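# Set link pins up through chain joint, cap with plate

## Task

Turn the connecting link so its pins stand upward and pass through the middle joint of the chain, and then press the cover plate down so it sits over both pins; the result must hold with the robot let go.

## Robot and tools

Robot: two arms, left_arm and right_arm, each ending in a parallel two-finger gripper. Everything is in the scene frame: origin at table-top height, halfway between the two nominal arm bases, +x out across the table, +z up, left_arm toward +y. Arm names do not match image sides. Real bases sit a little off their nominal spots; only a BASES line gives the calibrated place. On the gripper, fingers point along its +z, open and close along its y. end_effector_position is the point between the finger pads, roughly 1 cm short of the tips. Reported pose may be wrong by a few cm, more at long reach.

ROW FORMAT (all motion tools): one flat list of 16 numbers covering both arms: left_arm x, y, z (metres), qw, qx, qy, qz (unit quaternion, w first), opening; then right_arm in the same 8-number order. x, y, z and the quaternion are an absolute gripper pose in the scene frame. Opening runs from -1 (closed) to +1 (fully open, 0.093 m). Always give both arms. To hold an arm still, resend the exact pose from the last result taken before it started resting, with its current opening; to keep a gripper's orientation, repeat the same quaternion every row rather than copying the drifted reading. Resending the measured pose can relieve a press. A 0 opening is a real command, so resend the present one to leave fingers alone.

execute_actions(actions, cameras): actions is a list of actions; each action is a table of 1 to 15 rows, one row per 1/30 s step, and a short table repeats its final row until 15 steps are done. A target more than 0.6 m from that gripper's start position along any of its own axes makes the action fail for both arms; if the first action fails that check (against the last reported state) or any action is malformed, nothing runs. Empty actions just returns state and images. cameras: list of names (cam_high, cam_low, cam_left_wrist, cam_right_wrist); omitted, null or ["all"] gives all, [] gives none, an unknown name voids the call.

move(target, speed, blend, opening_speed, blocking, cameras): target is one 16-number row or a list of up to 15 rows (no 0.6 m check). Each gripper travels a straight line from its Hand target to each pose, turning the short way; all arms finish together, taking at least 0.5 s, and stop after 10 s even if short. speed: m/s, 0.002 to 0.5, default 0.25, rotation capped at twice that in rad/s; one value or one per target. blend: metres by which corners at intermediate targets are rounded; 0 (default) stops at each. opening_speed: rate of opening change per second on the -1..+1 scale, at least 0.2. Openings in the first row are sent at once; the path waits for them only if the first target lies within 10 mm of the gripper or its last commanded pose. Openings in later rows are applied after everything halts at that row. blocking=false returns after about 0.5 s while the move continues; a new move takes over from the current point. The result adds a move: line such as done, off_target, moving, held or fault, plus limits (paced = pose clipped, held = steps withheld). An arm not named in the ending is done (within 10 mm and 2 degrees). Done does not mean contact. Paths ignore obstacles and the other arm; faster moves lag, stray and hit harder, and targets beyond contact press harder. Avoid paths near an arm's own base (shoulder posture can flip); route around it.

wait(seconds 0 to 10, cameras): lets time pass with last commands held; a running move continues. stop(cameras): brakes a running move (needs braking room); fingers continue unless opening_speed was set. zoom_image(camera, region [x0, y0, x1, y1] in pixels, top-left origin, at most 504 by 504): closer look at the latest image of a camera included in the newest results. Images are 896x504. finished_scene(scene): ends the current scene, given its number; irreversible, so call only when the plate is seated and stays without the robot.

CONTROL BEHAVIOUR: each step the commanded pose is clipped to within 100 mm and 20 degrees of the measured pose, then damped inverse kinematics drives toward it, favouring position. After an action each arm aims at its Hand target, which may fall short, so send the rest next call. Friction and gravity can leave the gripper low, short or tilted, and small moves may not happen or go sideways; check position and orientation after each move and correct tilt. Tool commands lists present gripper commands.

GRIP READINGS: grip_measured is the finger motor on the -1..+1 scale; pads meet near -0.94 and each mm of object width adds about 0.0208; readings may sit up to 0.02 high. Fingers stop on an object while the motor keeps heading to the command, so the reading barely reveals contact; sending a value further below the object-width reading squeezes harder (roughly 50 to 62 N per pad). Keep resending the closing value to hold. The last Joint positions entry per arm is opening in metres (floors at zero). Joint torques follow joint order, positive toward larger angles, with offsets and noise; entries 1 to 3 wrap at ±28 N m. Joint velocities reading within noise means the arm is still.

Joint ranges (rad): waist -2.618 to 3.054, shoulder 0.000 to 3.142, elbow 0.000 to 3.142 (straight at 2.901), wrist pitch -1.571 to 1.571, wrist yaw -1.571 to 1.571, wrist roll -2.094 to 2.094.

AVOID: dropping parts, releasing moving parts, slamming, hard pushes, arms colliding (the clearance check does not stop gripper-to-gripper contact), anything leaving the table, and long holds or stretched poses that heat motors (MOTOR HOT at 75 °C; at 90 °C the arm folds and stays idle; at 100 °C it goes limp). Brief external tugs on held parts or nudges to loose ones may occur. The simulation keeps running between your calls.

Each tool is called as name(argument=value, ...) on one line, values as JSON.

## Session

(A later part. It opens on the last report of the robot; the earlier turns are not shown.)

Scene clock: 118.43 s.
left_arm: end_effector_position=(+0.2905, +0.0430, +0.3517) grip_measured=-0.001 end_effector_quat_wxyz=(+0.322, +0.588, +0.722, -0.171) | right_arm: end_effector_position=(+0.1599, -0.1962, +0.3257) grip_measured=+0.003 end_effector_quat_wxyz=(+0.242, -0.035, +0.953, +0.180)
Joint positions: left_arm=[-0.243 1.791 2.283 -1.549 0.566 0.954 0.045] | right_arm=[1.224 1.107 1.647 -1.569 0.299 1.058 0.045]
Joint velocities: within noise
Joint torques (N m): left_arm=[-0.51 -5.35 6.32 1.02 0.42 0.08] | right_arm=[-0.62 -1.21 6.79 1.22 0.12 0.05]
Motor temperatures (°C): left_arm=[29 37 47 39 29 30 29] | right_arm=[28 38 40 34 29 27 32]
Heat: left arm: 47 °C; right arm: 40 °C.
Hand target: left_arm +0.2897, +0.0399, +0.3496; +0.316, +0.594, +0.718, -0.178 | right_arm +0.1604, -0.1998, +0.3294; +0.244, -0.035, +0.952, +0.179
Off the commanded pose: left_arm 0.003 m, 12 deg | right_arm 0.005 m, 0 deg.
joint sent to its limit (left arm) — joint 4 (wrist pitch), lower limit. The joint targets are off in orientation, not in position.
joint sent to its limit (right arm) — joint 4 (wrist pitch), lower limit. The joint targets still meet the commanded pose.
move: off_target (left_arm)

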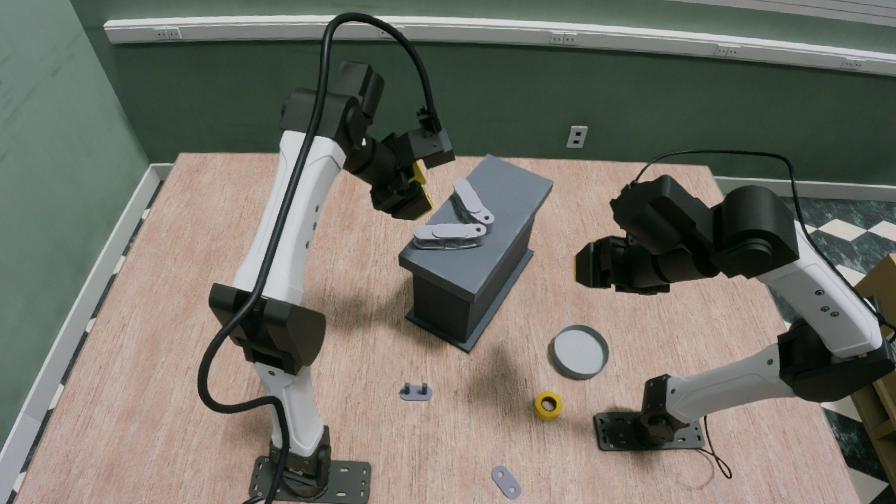

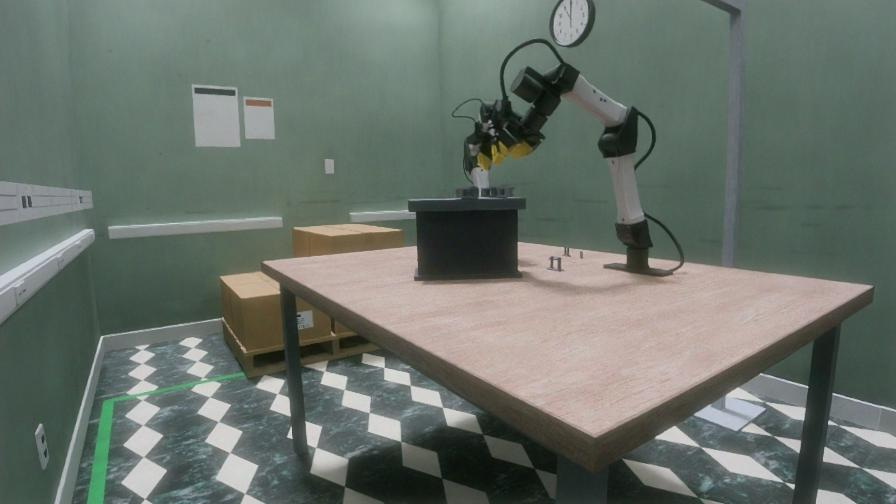

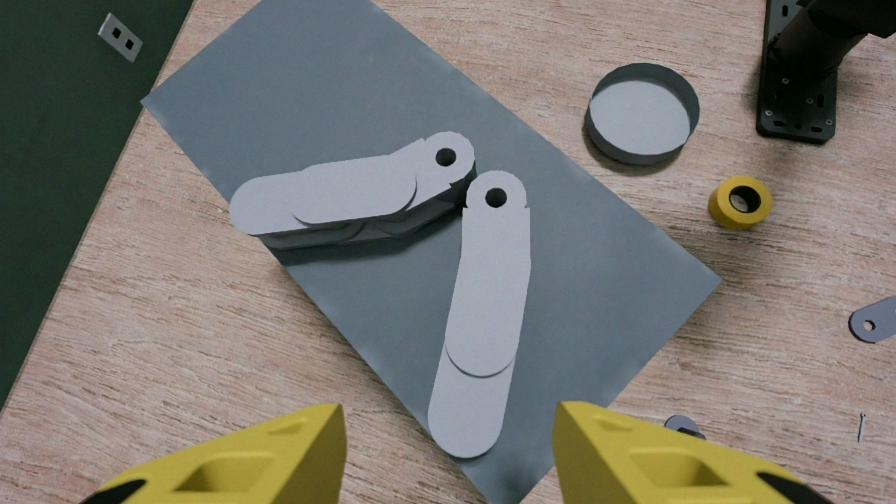

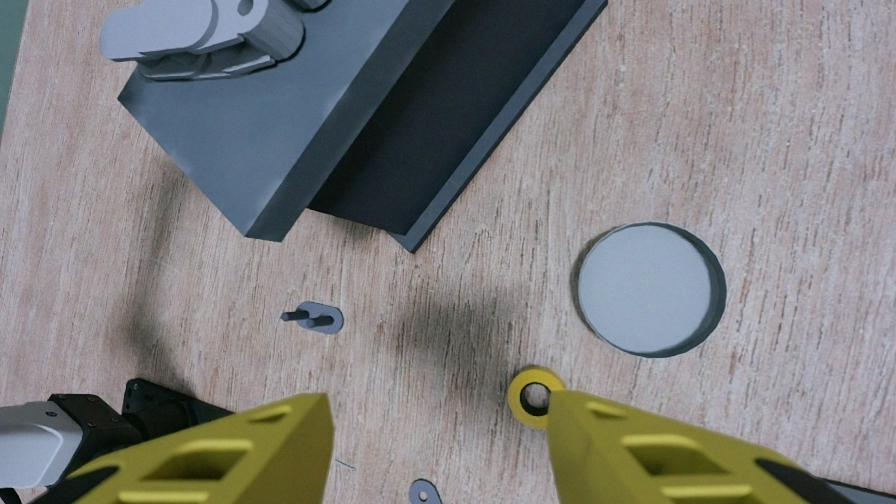

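move(target=[[0.2999,-0.0078,0.295,0.2234,0.6381,0.7087,-0.2012,-0.1,0.1605,-0.1998,0.3294,0.244,-0.035,0.952,0.179,0.0]], speed=0.2, cameras=["cam_left_wrist","cam_low"])

Scene clock: 121.53 s.
left_arm: end_effector_position=(+0.2985, -0.0087, +0.2982) grip_measured=-0.099 end_effector_quat_wxyz=(+0.248, +0.628, +0.709, -0.204) | right_arm: end_effector_position=(+0.1599, -0.1963, +0.3257) grip_measured=+0.003 end_effector_quat_wxyz=(+0.241, -0.035, +0.953, +0.179)
Joint positions: left_arm=[-0.369 1.951 2.308 -1.55 0.547 0.956 0.04] | right_arm=[1.224 1.107 1.647 -1.569 0.299 1.058 0.045]
Joint velocities: within noise
Joint torques (N m): left_arm=[-0.35 -7.17 6.64 0.8 0.2 0.1] | right_arm=[-0.62 -1.22 6.82 1.22 0.11 0.06]
Motor temperatures (°C): left_arm=[29 37 47 39 29 30 29] | right_arm=[28 38 40 34 29 27 32]
Heat: left arm: 47 °C; right arm: 40 °C.
Hand target: left_arm +0.2997, -0.0079, +0.2946; +0.241, +0.632, +0.709, -0.198 | right_arm +0.1604, -0.1998, +0.3294; +0.244, -0.035, +0.952, +0.179
Off the commanded pose: left_arm 0.004 m, 3 deg | right_arm 0.005 m, 0 deg.
joint sent to its limit (left arm) — joint 4 (wrist pitch), lower limit. The joint targets still meet the commanded pose.
joint sent to its limit (right arm) — joint 4 (wrist pitch), lower limit. The joint targets still meet the commanded pose.
move: off_target (left_arm)
Images, in order (width x height): cam_low 896x504, cam_left_wrist 896x504.

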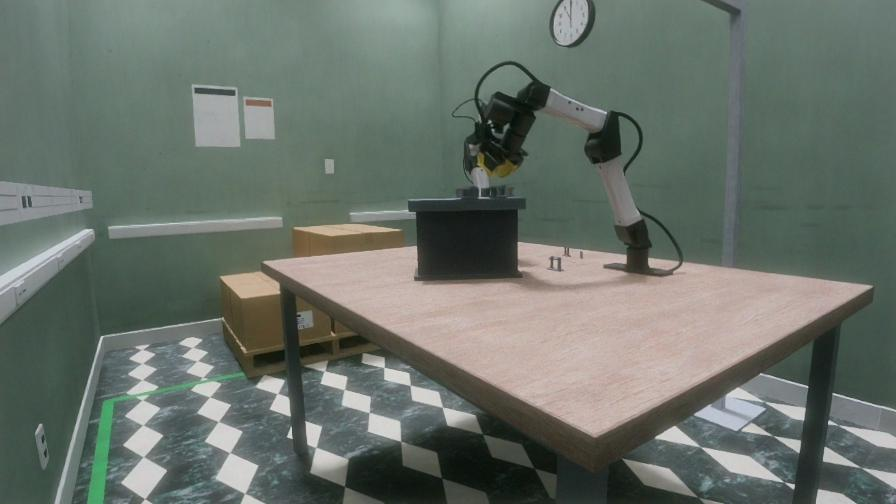

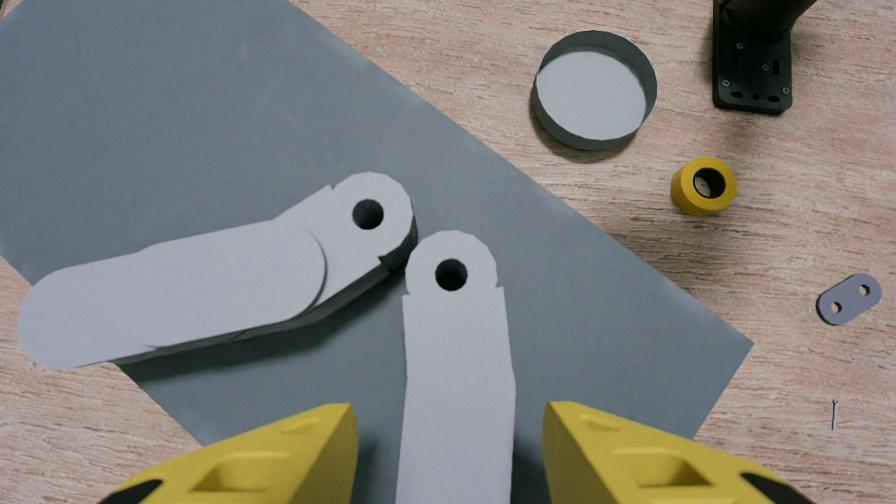

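move(target=[[0.2975,-0.0078,0.265,0.2234,0.6381,0.7087,-0.2012,-0.1,0.1605,-0.1998,0.3294,0.244,-0.035,0.952,0.179,0.0]], speed=0.08, cameras=["cam_left_wrist","cam_low"])

zoom_image(camera="cam_low", region=[400, 130, 560, 220])

Scene clock: 123.60 s.
left_arm: end_effector_position=(+0.3001, -0.0084, +0.2569) grip_measured=-0.099 end_effector_quat_wxyz=(+0.209, +0.629, +0.717, -0.213) | right_arm: end_effector_position=(+0.1599, -0.1963, +0.3257) grip_measured=+0.003 end_effector_quat_wxyz=(+0.241, -0.035, +0.953, +0.179)
Joint positions: left_arm=[-0.369 1.951 2.151 -1.483 0.542 0.973 0.04] | right_arm=[1.224 1.107 1.647 -1.569 0.299 1.058 0.045]
Joint velocities: within noise
Joint torques (N m): left_arm=[-0.64 -11.55 4.67 0.9 0.21 0.12] | right_arm=[-0.62 -1.21 6.82 1.22 0.11 0.06]
Motor temperatures (°C): left_arm=[29 37 47 38 29 30 29] | right_arm=[28 38 40 34 29 27 32]
Heat: left arm: 47 °C; right arm: 40 °C.
Hand target: left_arm +0.2975, -0.0078, +0.2650; +0.223, +0.638, +0.709, -0.201 | right_arm +0.1604, -0.1998, +0.3294; +0.244, -0.035, +0.952, +0.179
Off the commanded pose: left_arm 0.008 m, 3 deg | right_arm 0.005 m, 0 deg.
joint sent to its limit (right arm) — joint 4 (wrist pitch), lower limit. The joint targets still meet the commanded pose.
move: off_target (left_arm)
Images, in order (width x height): cam_low 896x504, cam_left_wrist 896x504.

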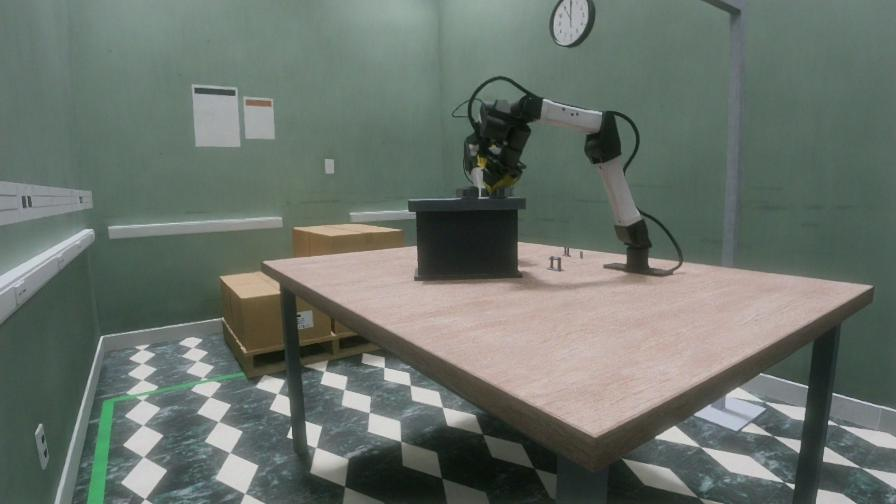

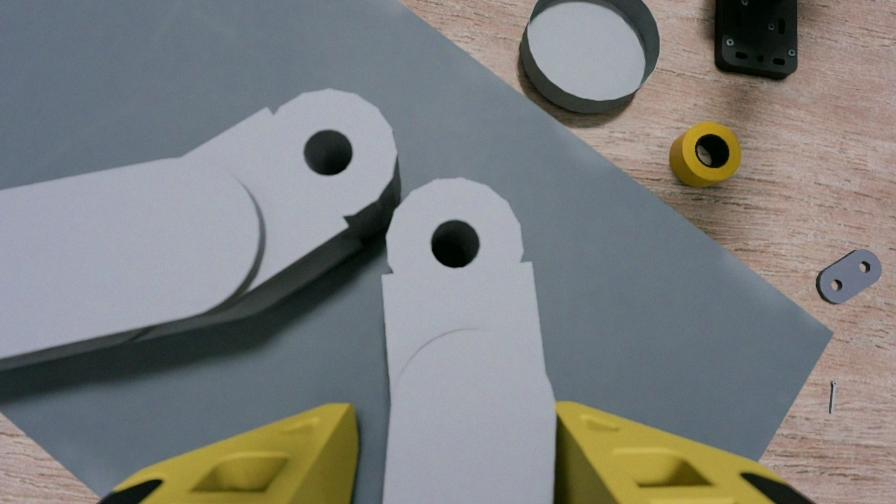

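Scaled by 3.150 from the camera's 896x504 image, which has a finer 1280x720 frame.

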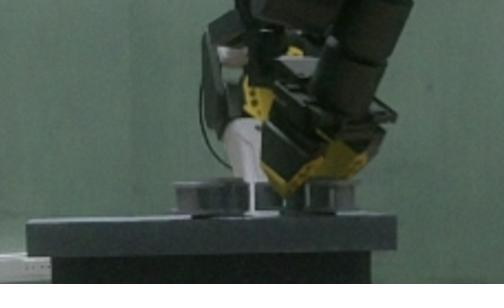

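move(target=[[0.2975,-0.0078,0.265,0.2234,0.6381,0.7087,-0.2012,-0.7,0.1605,-0.1998,0.3294,0.244,-0.035,0.952,0.179,0.0]], speed=0.08, opening_speed=0.4, cameras=["cam_left_wrist","cam_low"])

zoom_image(camera="cam_low", region=[400, 130, 560, 220])

Scene clock: 125.67 s.
left_arm: end_effector_position=(+0.3000, -0.0087, +0.2569) grip_measured=-0.460 end_effector_quat_wxyz=(+0.209, +0.630, +0.717, -0.213) | right_arm: end_effector_position=(+0.1599, -0.1963, +0.3257) grip_measured=+0.003 end_effector_quat_wxyz=(+0.241, -0.035, +0.953, +0.179)
Joint positions: left_arm=[-0.37 1.951 2.151 -1.482 0.542 0.974 0.023] | right_arm=[1.224 1.107 1.647 -1.569 0.299 1.058 0.045]
Joint velocities: within noise
Joint torques (N m): left_arm=[-0.59 -11.54 4.66 0.91 0.22 0.11] | right_arm=[-0.61 -1.22 6.82 1.23 0.12 0.06]
Motor temperatures (°C): left_arm=[29 38 47 38 29 30 29] | right_arm=[28 37 40 34 29 27 32]
Heat: left arm: 47 °C; right arm: 40 °C.
Hand target: left_arm +0.2975, -0.0078, +0.2649; +0.223, +0.638, +0.709, -0.201 | right_arm +0.1604, -0.1998, +0.3294; +0.244, -0.035, +0.952, +0.179
Off the commanded pose: left_arm 0.009 m, 3 deg | right_arm 0.005 m, 0 deg.
joint sent to its limit (right arm) — joint 4 (wrist pitch), lower limit. The joint targets still meet the commanded pose.
move: off_target (left_arm)
Images, in order (width x height): cam_low 896x504, cam_left_wrist 896x504.

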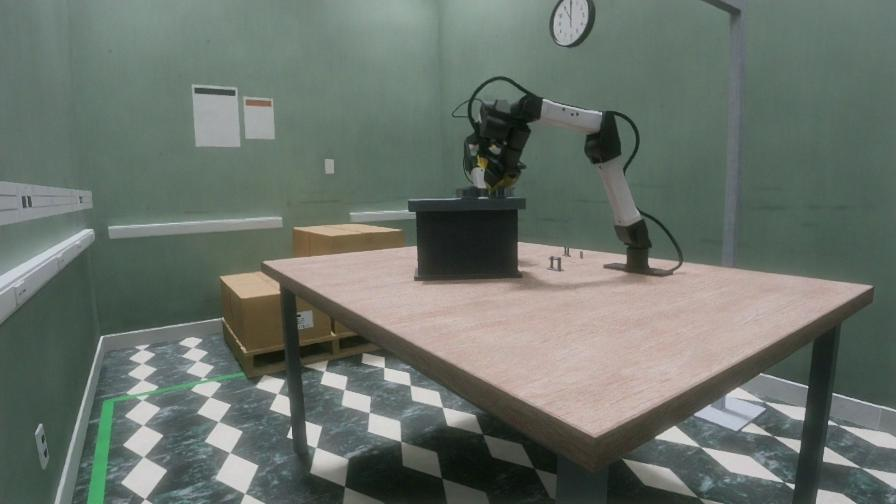

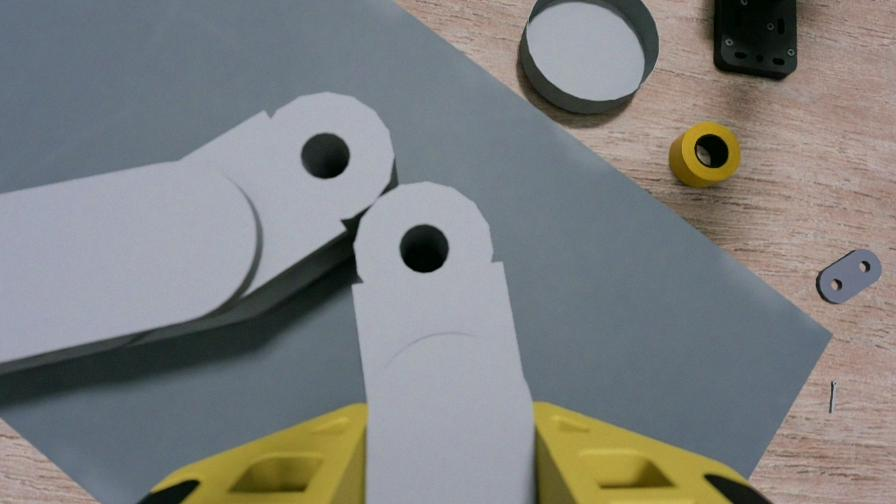

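Scaled by 3.150 from the camera's 896x504 image, which has a finer 1280x720 frame.

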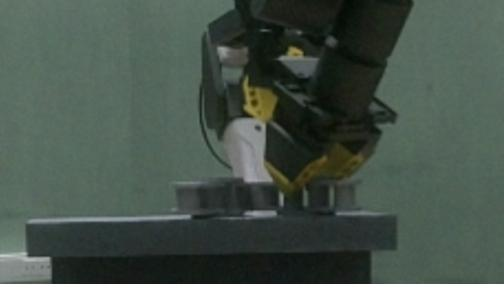

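move(target=[[0.2975,-0.0078,0.305,0.2234,0.6381,0.7087,-0.2012,-0.7,0.1605,-0.1998,0.3294,0.244,-0.035,0.952,0.179,0.0]], speed=0.08)

zoom_image(camera="cam_low", region=[400, 130, 560, 220])

Scene clock: 128.60 s.
left_arm: end_effector_position=(+0.2965, -0.0042, +0.2930) grip_measured=-0.460 end_effector_quat_wxyz=(+0.234, +0.631, +0.714, -0.195) | right_arm: end_effector_position=(+0.1599, -0.1963, +0.3257) grip_measured=+0.003 end_effector_quat_wxyz=(+0.241, -0.035, +0.953, +0.179)
Joint positions: left_arm=[-0.37 1.953 2.307 -1.573 0.522 0.966 0.023] | right_arm=[1.224 1.107 1.647 -1.569 0.299 1.058 0.045]
Joint velocities: within noise
Joint torques (N m): left_arm=[-0.47 -8.98 7.75 0.97 0.43 -0.27] | right_arm=[-0.61 -1.22 6.82 1.22 0.11 0.06]
Motor temperatures (°C): left_arm=[29 39 47 38 29 30 29] | right_arm=[28 37 39 34 29 27 32]
Heat: left arm: 47 °C; right arm: 39 °C.
Hand target: left_arm +0.2970, -0.0077, +0.3045; +0.252, +0.629, +0.709, -0.196 | right_arm +0.1604, -0.1998, +0.3294; +0.244, -0.035, +0.952, +0.179
Off the commanded pose: left_arm 0.013 m, 2 deg | right_arm 0.005 m, 0 deg.
joint read past its limit (left arm) — joint 4 (wrist pitch), lower limit.
joint sent to its limit (left arm) — joint 4 (wrist pitch), lower limit. The joint targets are off in orientation, not in position.
joint sent to its limit (right arm) — joint 4 (wrist pitch), lower limit. The joint targets still meet the commanded pose.
move: off_target (left_arm)

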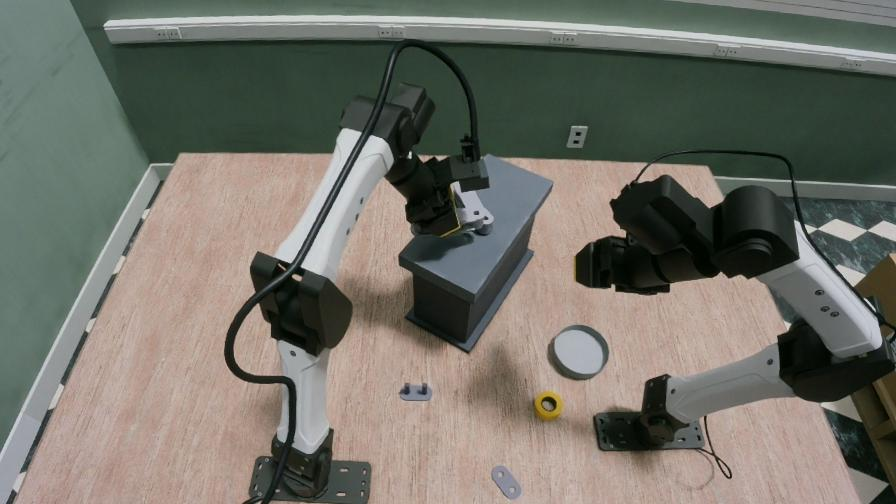

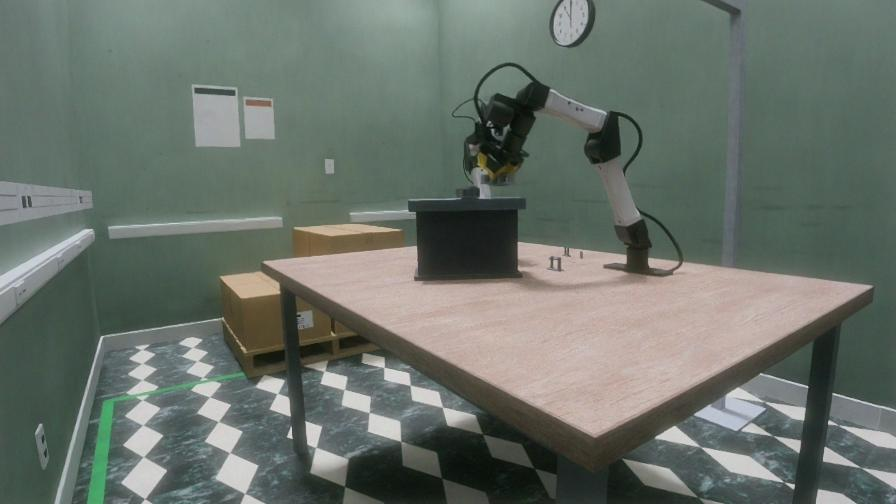

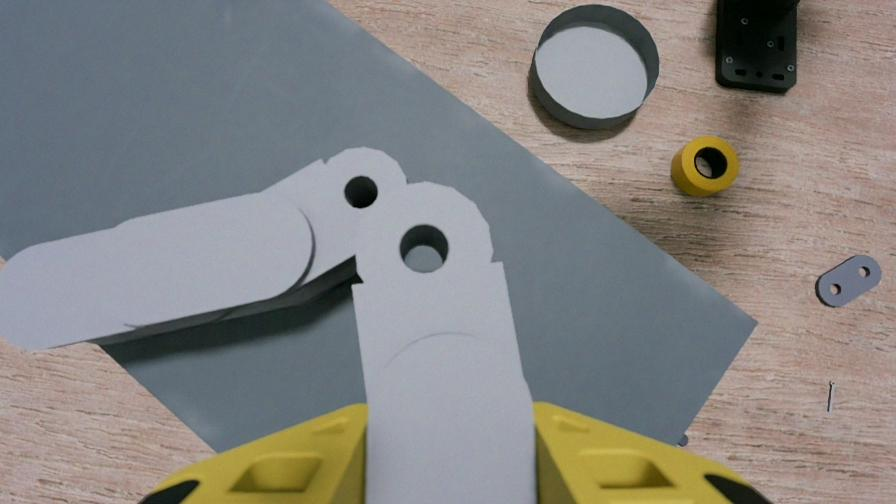

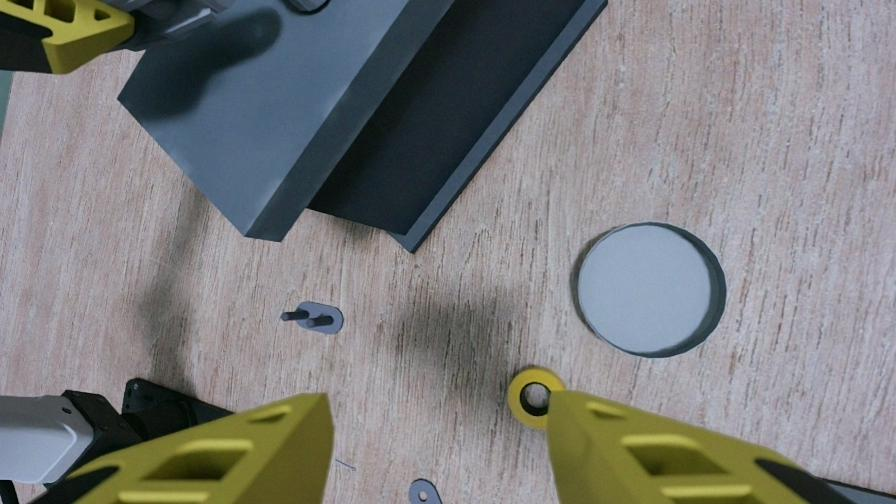

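Scaled by 3.150 from the camera's 896x504 image, which has a finer 1280x720 frame.

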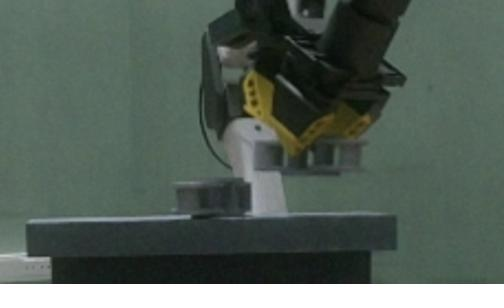

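move(target=[[0.22,0.11,0.30,0.366,0.4532,0.7849,-0.2113,-0.7,0.1605,-0.1998,0.3294,0.244,-0.035,0.952,0.179,0.0],[0.127,0.125,0.15,0.2234,0.6381,0.7087,-0.2012,-0.7,0.1605,-0.1998,0.3294,0.244,-0.035,0.952,0.179,0.0]], speed=0.15, blend=0.02)

zoom_image(camera="cam_low", region=[500, 160, 660, 280])

Scene clock: 133.97 s.
left_arm: end_effector_position=(+0.1252, +0.1280, +0.1450) grip_measured=-0.459 end_effector_quat_wxyz=(+0.206, +0.629, +0.720, -0.207) | right_arm: end_effector_position=(+0.1599, -0.1963, +0.3257) grip_measured=+0.003 end_effector_quat_wxyz=(+0.241, -0.035, +0.953, +0.179)
Joint positions: left_arm=[-0.006 1.133 0.917 -1.296 0.59 1.395 0.023] | right_arm=[1.224 1.107 1.647 -1.569 0.299 1.058 0.045]
Joint velocities: within noise
Joint torques (N m): left_arm=[-0.59 -3.59 5.85 0.43 0.52 0.07] | right_arm=[-0.64 -1.22 6.82 1.22 0.11 0.06]
Motor temperatures (°C): left_arm=[29 39 47 38 29 30 29] | right_arm=[28 37 39 34 29 27 32]
Heat: left arm: 47 °C; right arm: 39 °C.
Hand target: left_arm +0.1269, +0.1251, +0.1500; +0.223, +0.638, +0.709, -0.201 | right_arm +0.1604, -0.1998, +0.3294; +0.244, -0.035, +0.952, +0.179
Off the commanded pose: left_arm 0.006 m, 3 deg | right_arm 0.005 m, 0 deg.
joint sent to its limit (right arm) — joint 4 (wrist pitch), lower limit. The joint targets still meet the commanded pose.
move: off_target (left_arm)

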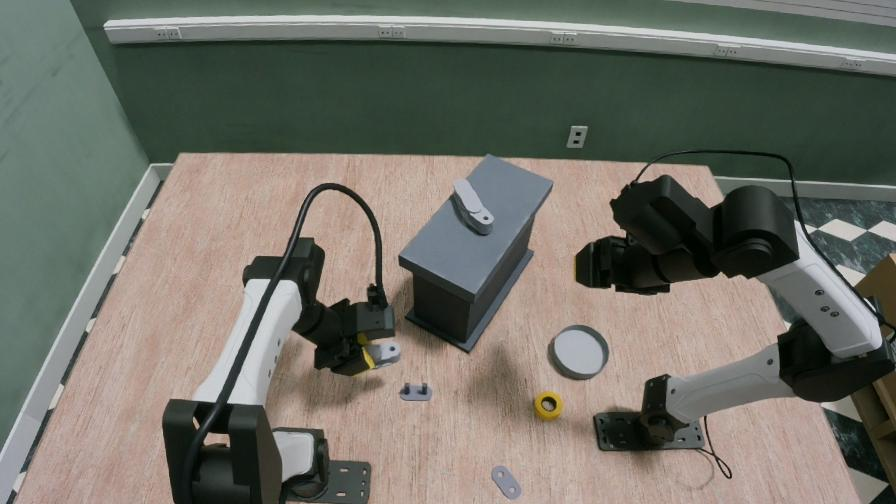

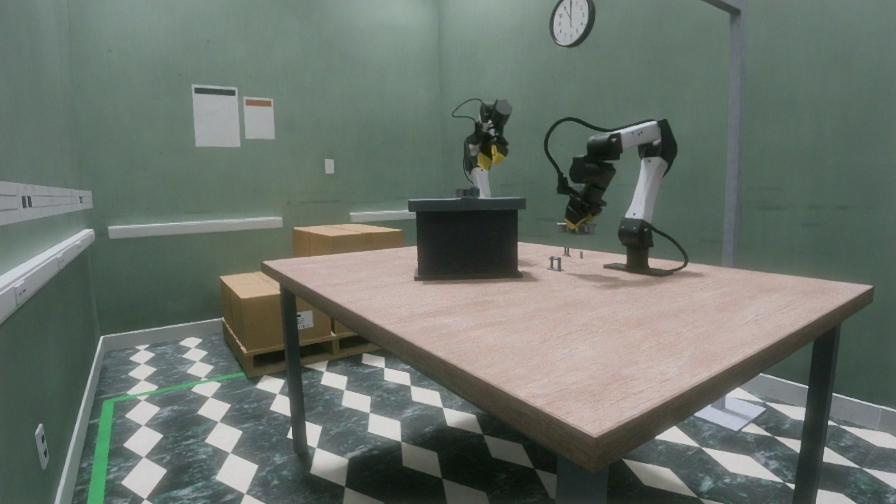

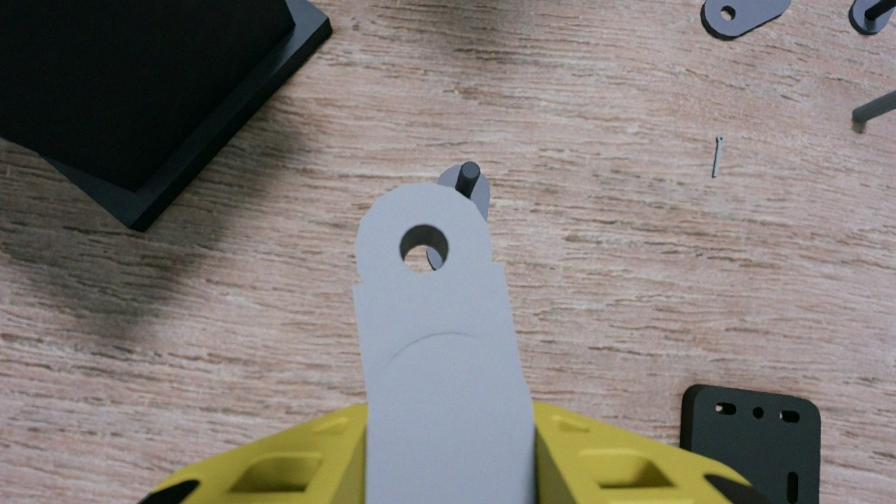

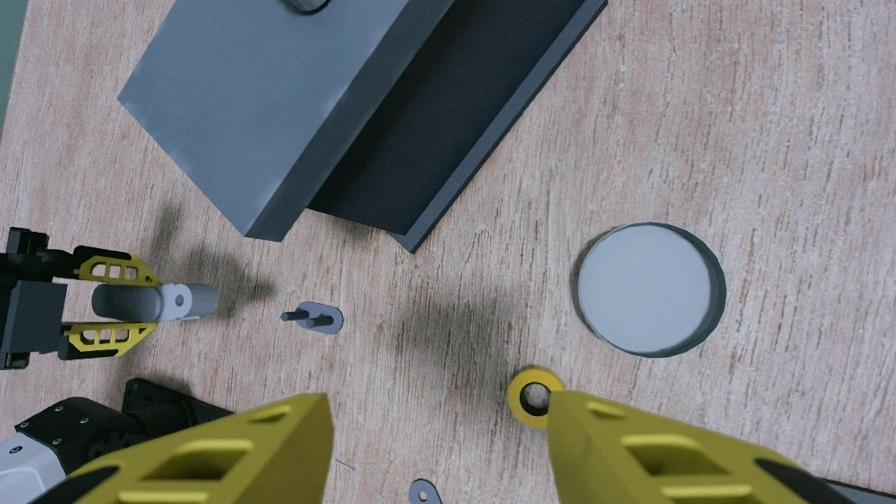

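Scaled by 3.150 from the camera's 896x504 image, which has a finer 1280x720 frame.

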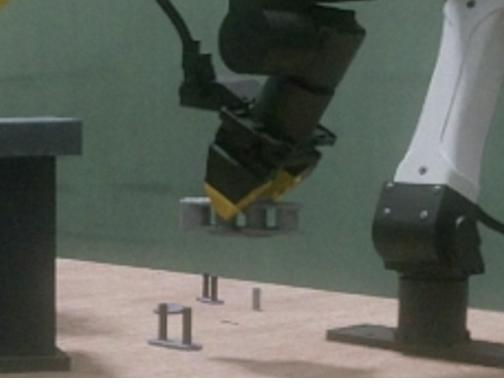

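zoom_image(camera="cam_left_wrist", region=[340, 130, 560, 290])

Scaled by 2.291 from the camera's 896x504 image, which has a finer 1280x720 frame.

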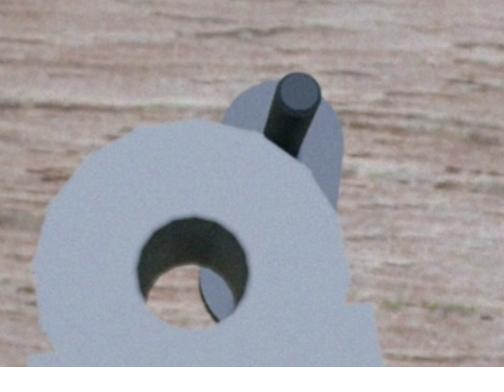

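move(target=[[0.119,0.0955,0.11,0.2234,0.6381,0.7087,-0.2012,-0.7,0.1605,-0.1998,0.3294,0.244,-0.035,0.952,0.179,0.0]], speed=0.1, cameras=["cam_left_wrist","cam_low","cam_right_wrist"])

zoom_image(camera="cam_left_wrist", region=[340, 130, 560, 290])

zoom_image(camera="cam_right_wrist", region=[100, 220, 420, 420])

zoom_image(camera="cam_low", region=[520, 190, 640, 280])

Scene clock: 137.97 s.
left_arm: end_effector_position=(+0.1150, +0.0994, +0.1052) grip_measured=-0.460 end_effector_quat_wxyz=(+0.204, +0.639, +0.713, -0.204) | right_arm: end_effector_position=(+0.1599, -0.1963, +0.3257) grip_measured=+0.003 end_effector_quat_wxyz=(+0.241, -0.035, +0.953, +0.179)
Joint positions: left_arm=[-0.194 1.079 0.728 -1.047 0.563 1.199 0.023] | right_arm=[1.224 1.107 1.647 -1.569 0.299 1.058 0.045]
Joint velocities: within noise
Joint torques (N m): left_arm=[-0.66 -3.28 5.81 0.79 0.52 -0.19] | right_arm=[-0.62 -1.22 6.83 1.23 0.11 0.06]
Motor temperatures (°C): left_arm=[29 39 47 37 29 30 29] | right_arm=[28 36 39 34 29 27 32]
Heat: left arm: 47 °C; right arm: 39 °C.
Hand target: left_arm +0.1188, +0.0956, +0.1102; +0.223, +0.638, +0.709, -0.202 | right_arm +0.1604, -0.1998, +0.3294; +0.244, -0.035, +0.952, +0.179
Off the commanded pose: left_arm 0.007 m, 2 deg | right_arm 0.005 m, 0 deg.
joint sent to its limit (right arm) — joint 4 (wrist pitch), lower limit. The joint targets still meet the commanded pose.
move: done
Images, in order (width x height): cam_low 896x504, cam_left_wrist 896x504, cam_right_wrist 896x504.

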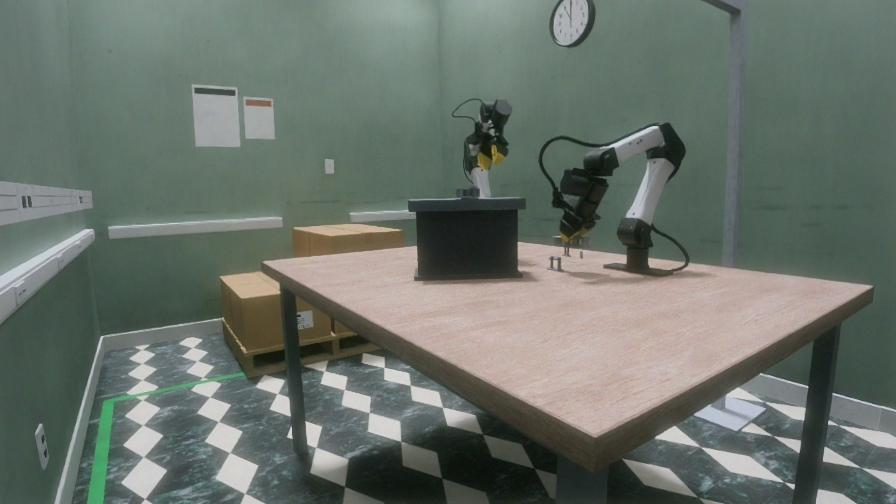

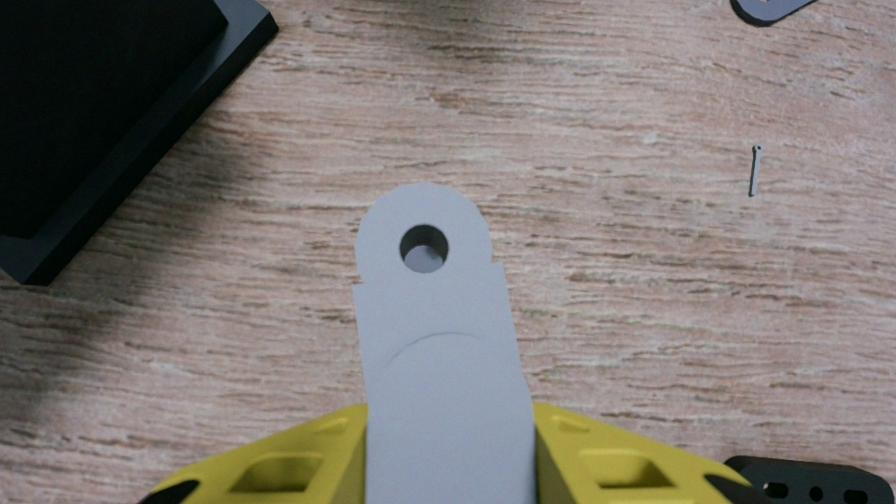

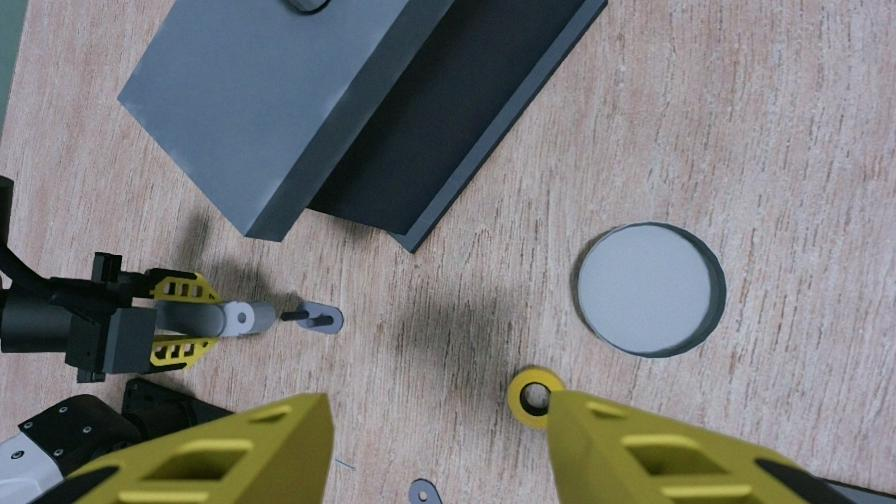

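Scaled by 2.291 from the camera's 896x504 image, which has a finer 1280x720 frame.

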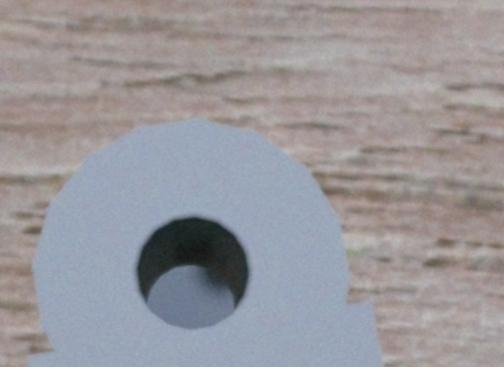

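Scaled by 1.575 from the camera's 896x504 image, which has a finer 1280x720 frame.

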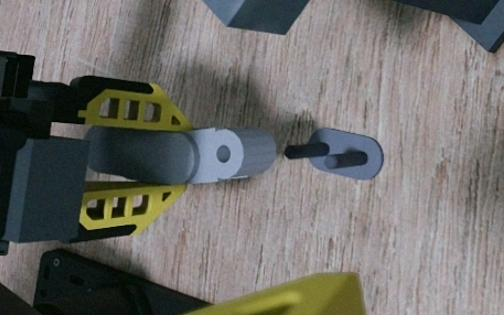

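Scaled by 4.200 from the camera's 896x504 image, which has a finer 1280x720 frame.

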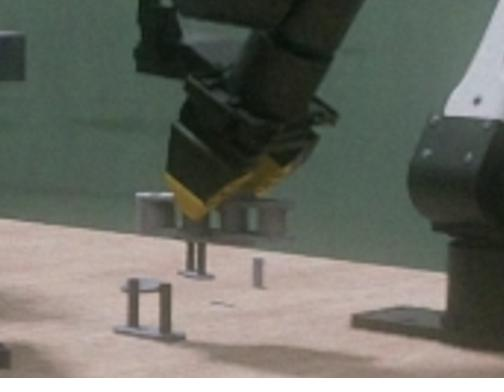

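zoom_image(camera="cam_low", region=[545, 230, 605, 275])

Scaled by 8.400 from the camera's 896x504 image, which has a finer 1280x720 frame.

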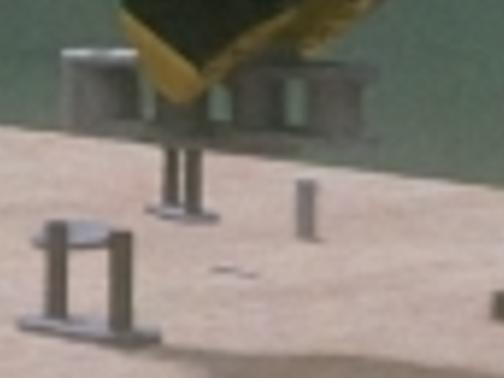

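move(target=[[0.119,0.110,0.11,0.2234,0.6381,0.7087,-0.2012,-0.7,0.1605,-0.1998,0.3294,0.244,-0.035,0.952,0.179,0.0],[0.119,0.109,0.082,0.2234,0.6381,0.7087,-0.2012,-0.7,0.1605,-0.1998,0.3294,0.244,-0.035,0.952,0.179,0.0]], speed=0.08, cameras=["cam_left_wrist","cam_low","cam_right_wrist"])

zoom_image(camera="cam_left_wrist", region=[340, 130, 560, 290])

zoom_image(camera="cam_right_wrist", region=[200, 270, 360, 370])

zoom_image(camera="cam_low", region=[545, 230, 605, 275])

Scene clock: 144.37 s.
left_arm: end_effector_position=(+0.1146, +0.1134, +0.0798) grip_measured=-0.460 end_effector_quat_wxyz=(+0.208, +0.635, +0.718, -0.195) | right_arm: end_effector_position=(+0.1599, -0.1963, +0.3257) grip_measured=+0.003 end_effector_quat_wxyz=(+0.241, -0.035, +0.953, +0.179)
Joint positions: left_arm=[-0.117 1.079 0.63 -0.976 0.562 1.272 0.023] | right_arm=[1.224 1.107 1.647 -1.569 0.299 1.058 0.045]
Joint velocities: within noise
Joint torques (N m): left_arm=[0.05 -0.73 5.82 0.71 0.64 0.11] | right_arm=[-0.62 -1.21 6.8 1.22 0.11 0.06]
Motor temperatures (°C): left_arm=[29 39 47 37 29 30 30] | right_arm=[28 36 39 34 29 27 32]
Heat: left arm: 47 °C; right arm: 39 °C.
Hand target: left_arm +0.1188, +0.1093, +0.0822; +0.223, +0.638, +0.709, -0.201 | right_arm +0.1604, -0.1998, +0.3294; +0.244, -0.035, +0.952, +0.179
Off the commanded pose: left_arm 0.007 m, 2 deg | right_arm 0.005 m, 0 deg.
joint sent to its limit (right arm) — joint 4 (wrist pitch), lower limit. The joint targets still meet the commanded pose.
move: done
Images, in order (width x height): cam_low 896x504, cam_left_wrist 896x504, cam_right_wrist 896x504.

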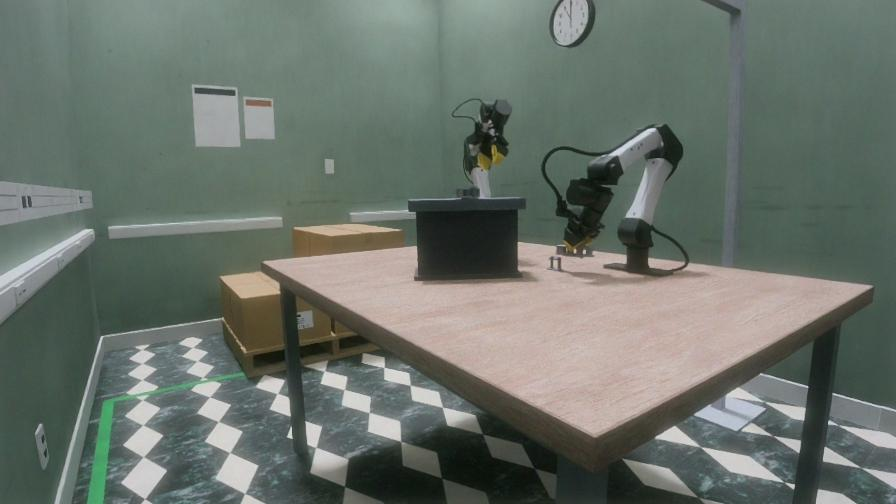

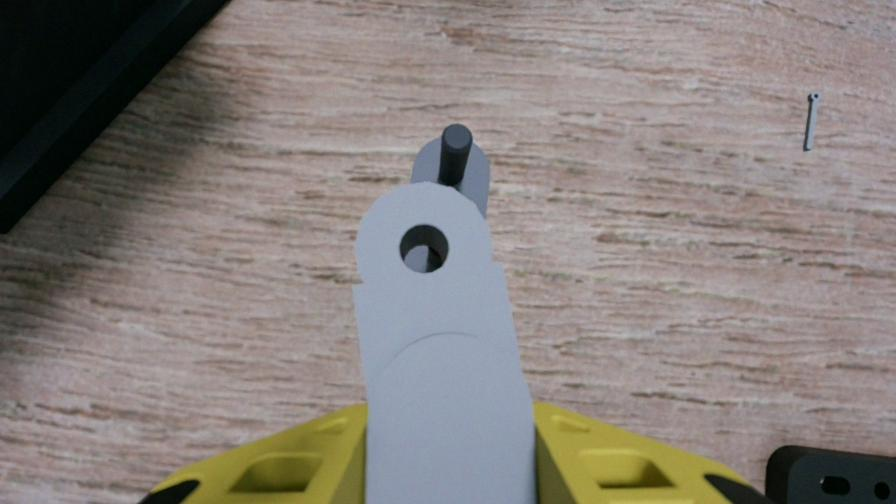

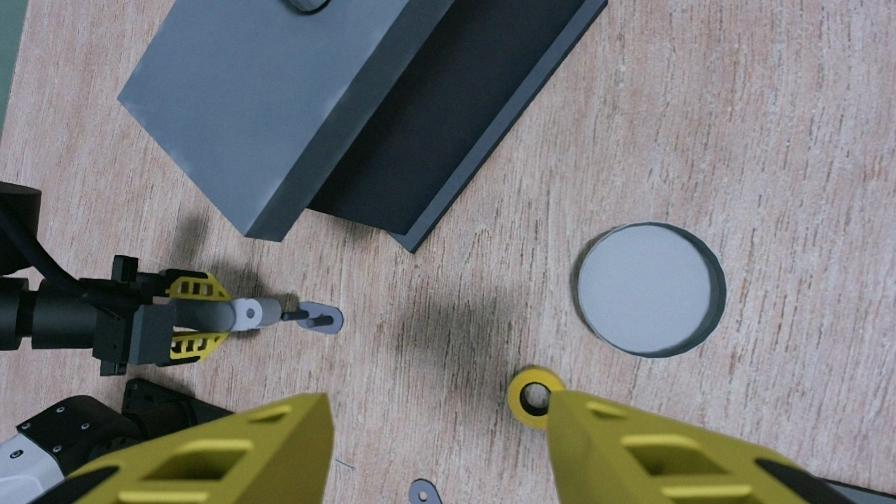

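Scaled by 2.291 from the camera's 896x504 image, which has a finer 1280x720 frame.

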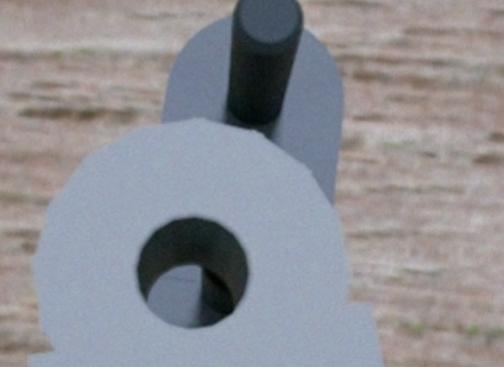

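Scaled by 3.150 from the camera's 896x504 image, which has a finer 1280x720 frame.

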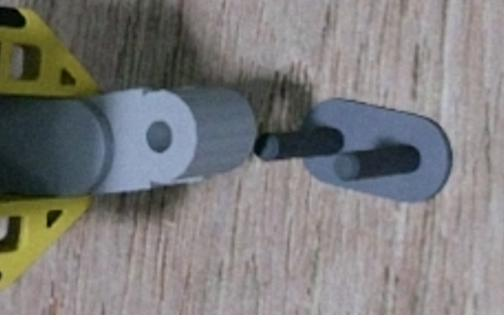

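Scaled by 8.400 from the camera's 896x504 image, which has a finer 1280x720 frame.

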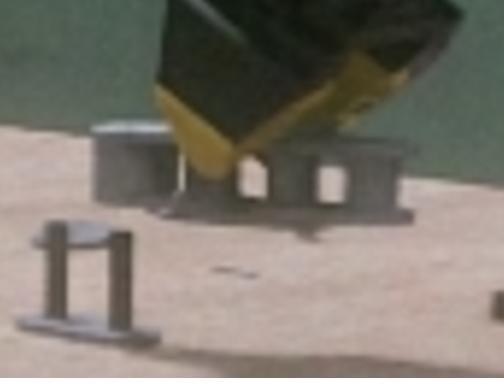

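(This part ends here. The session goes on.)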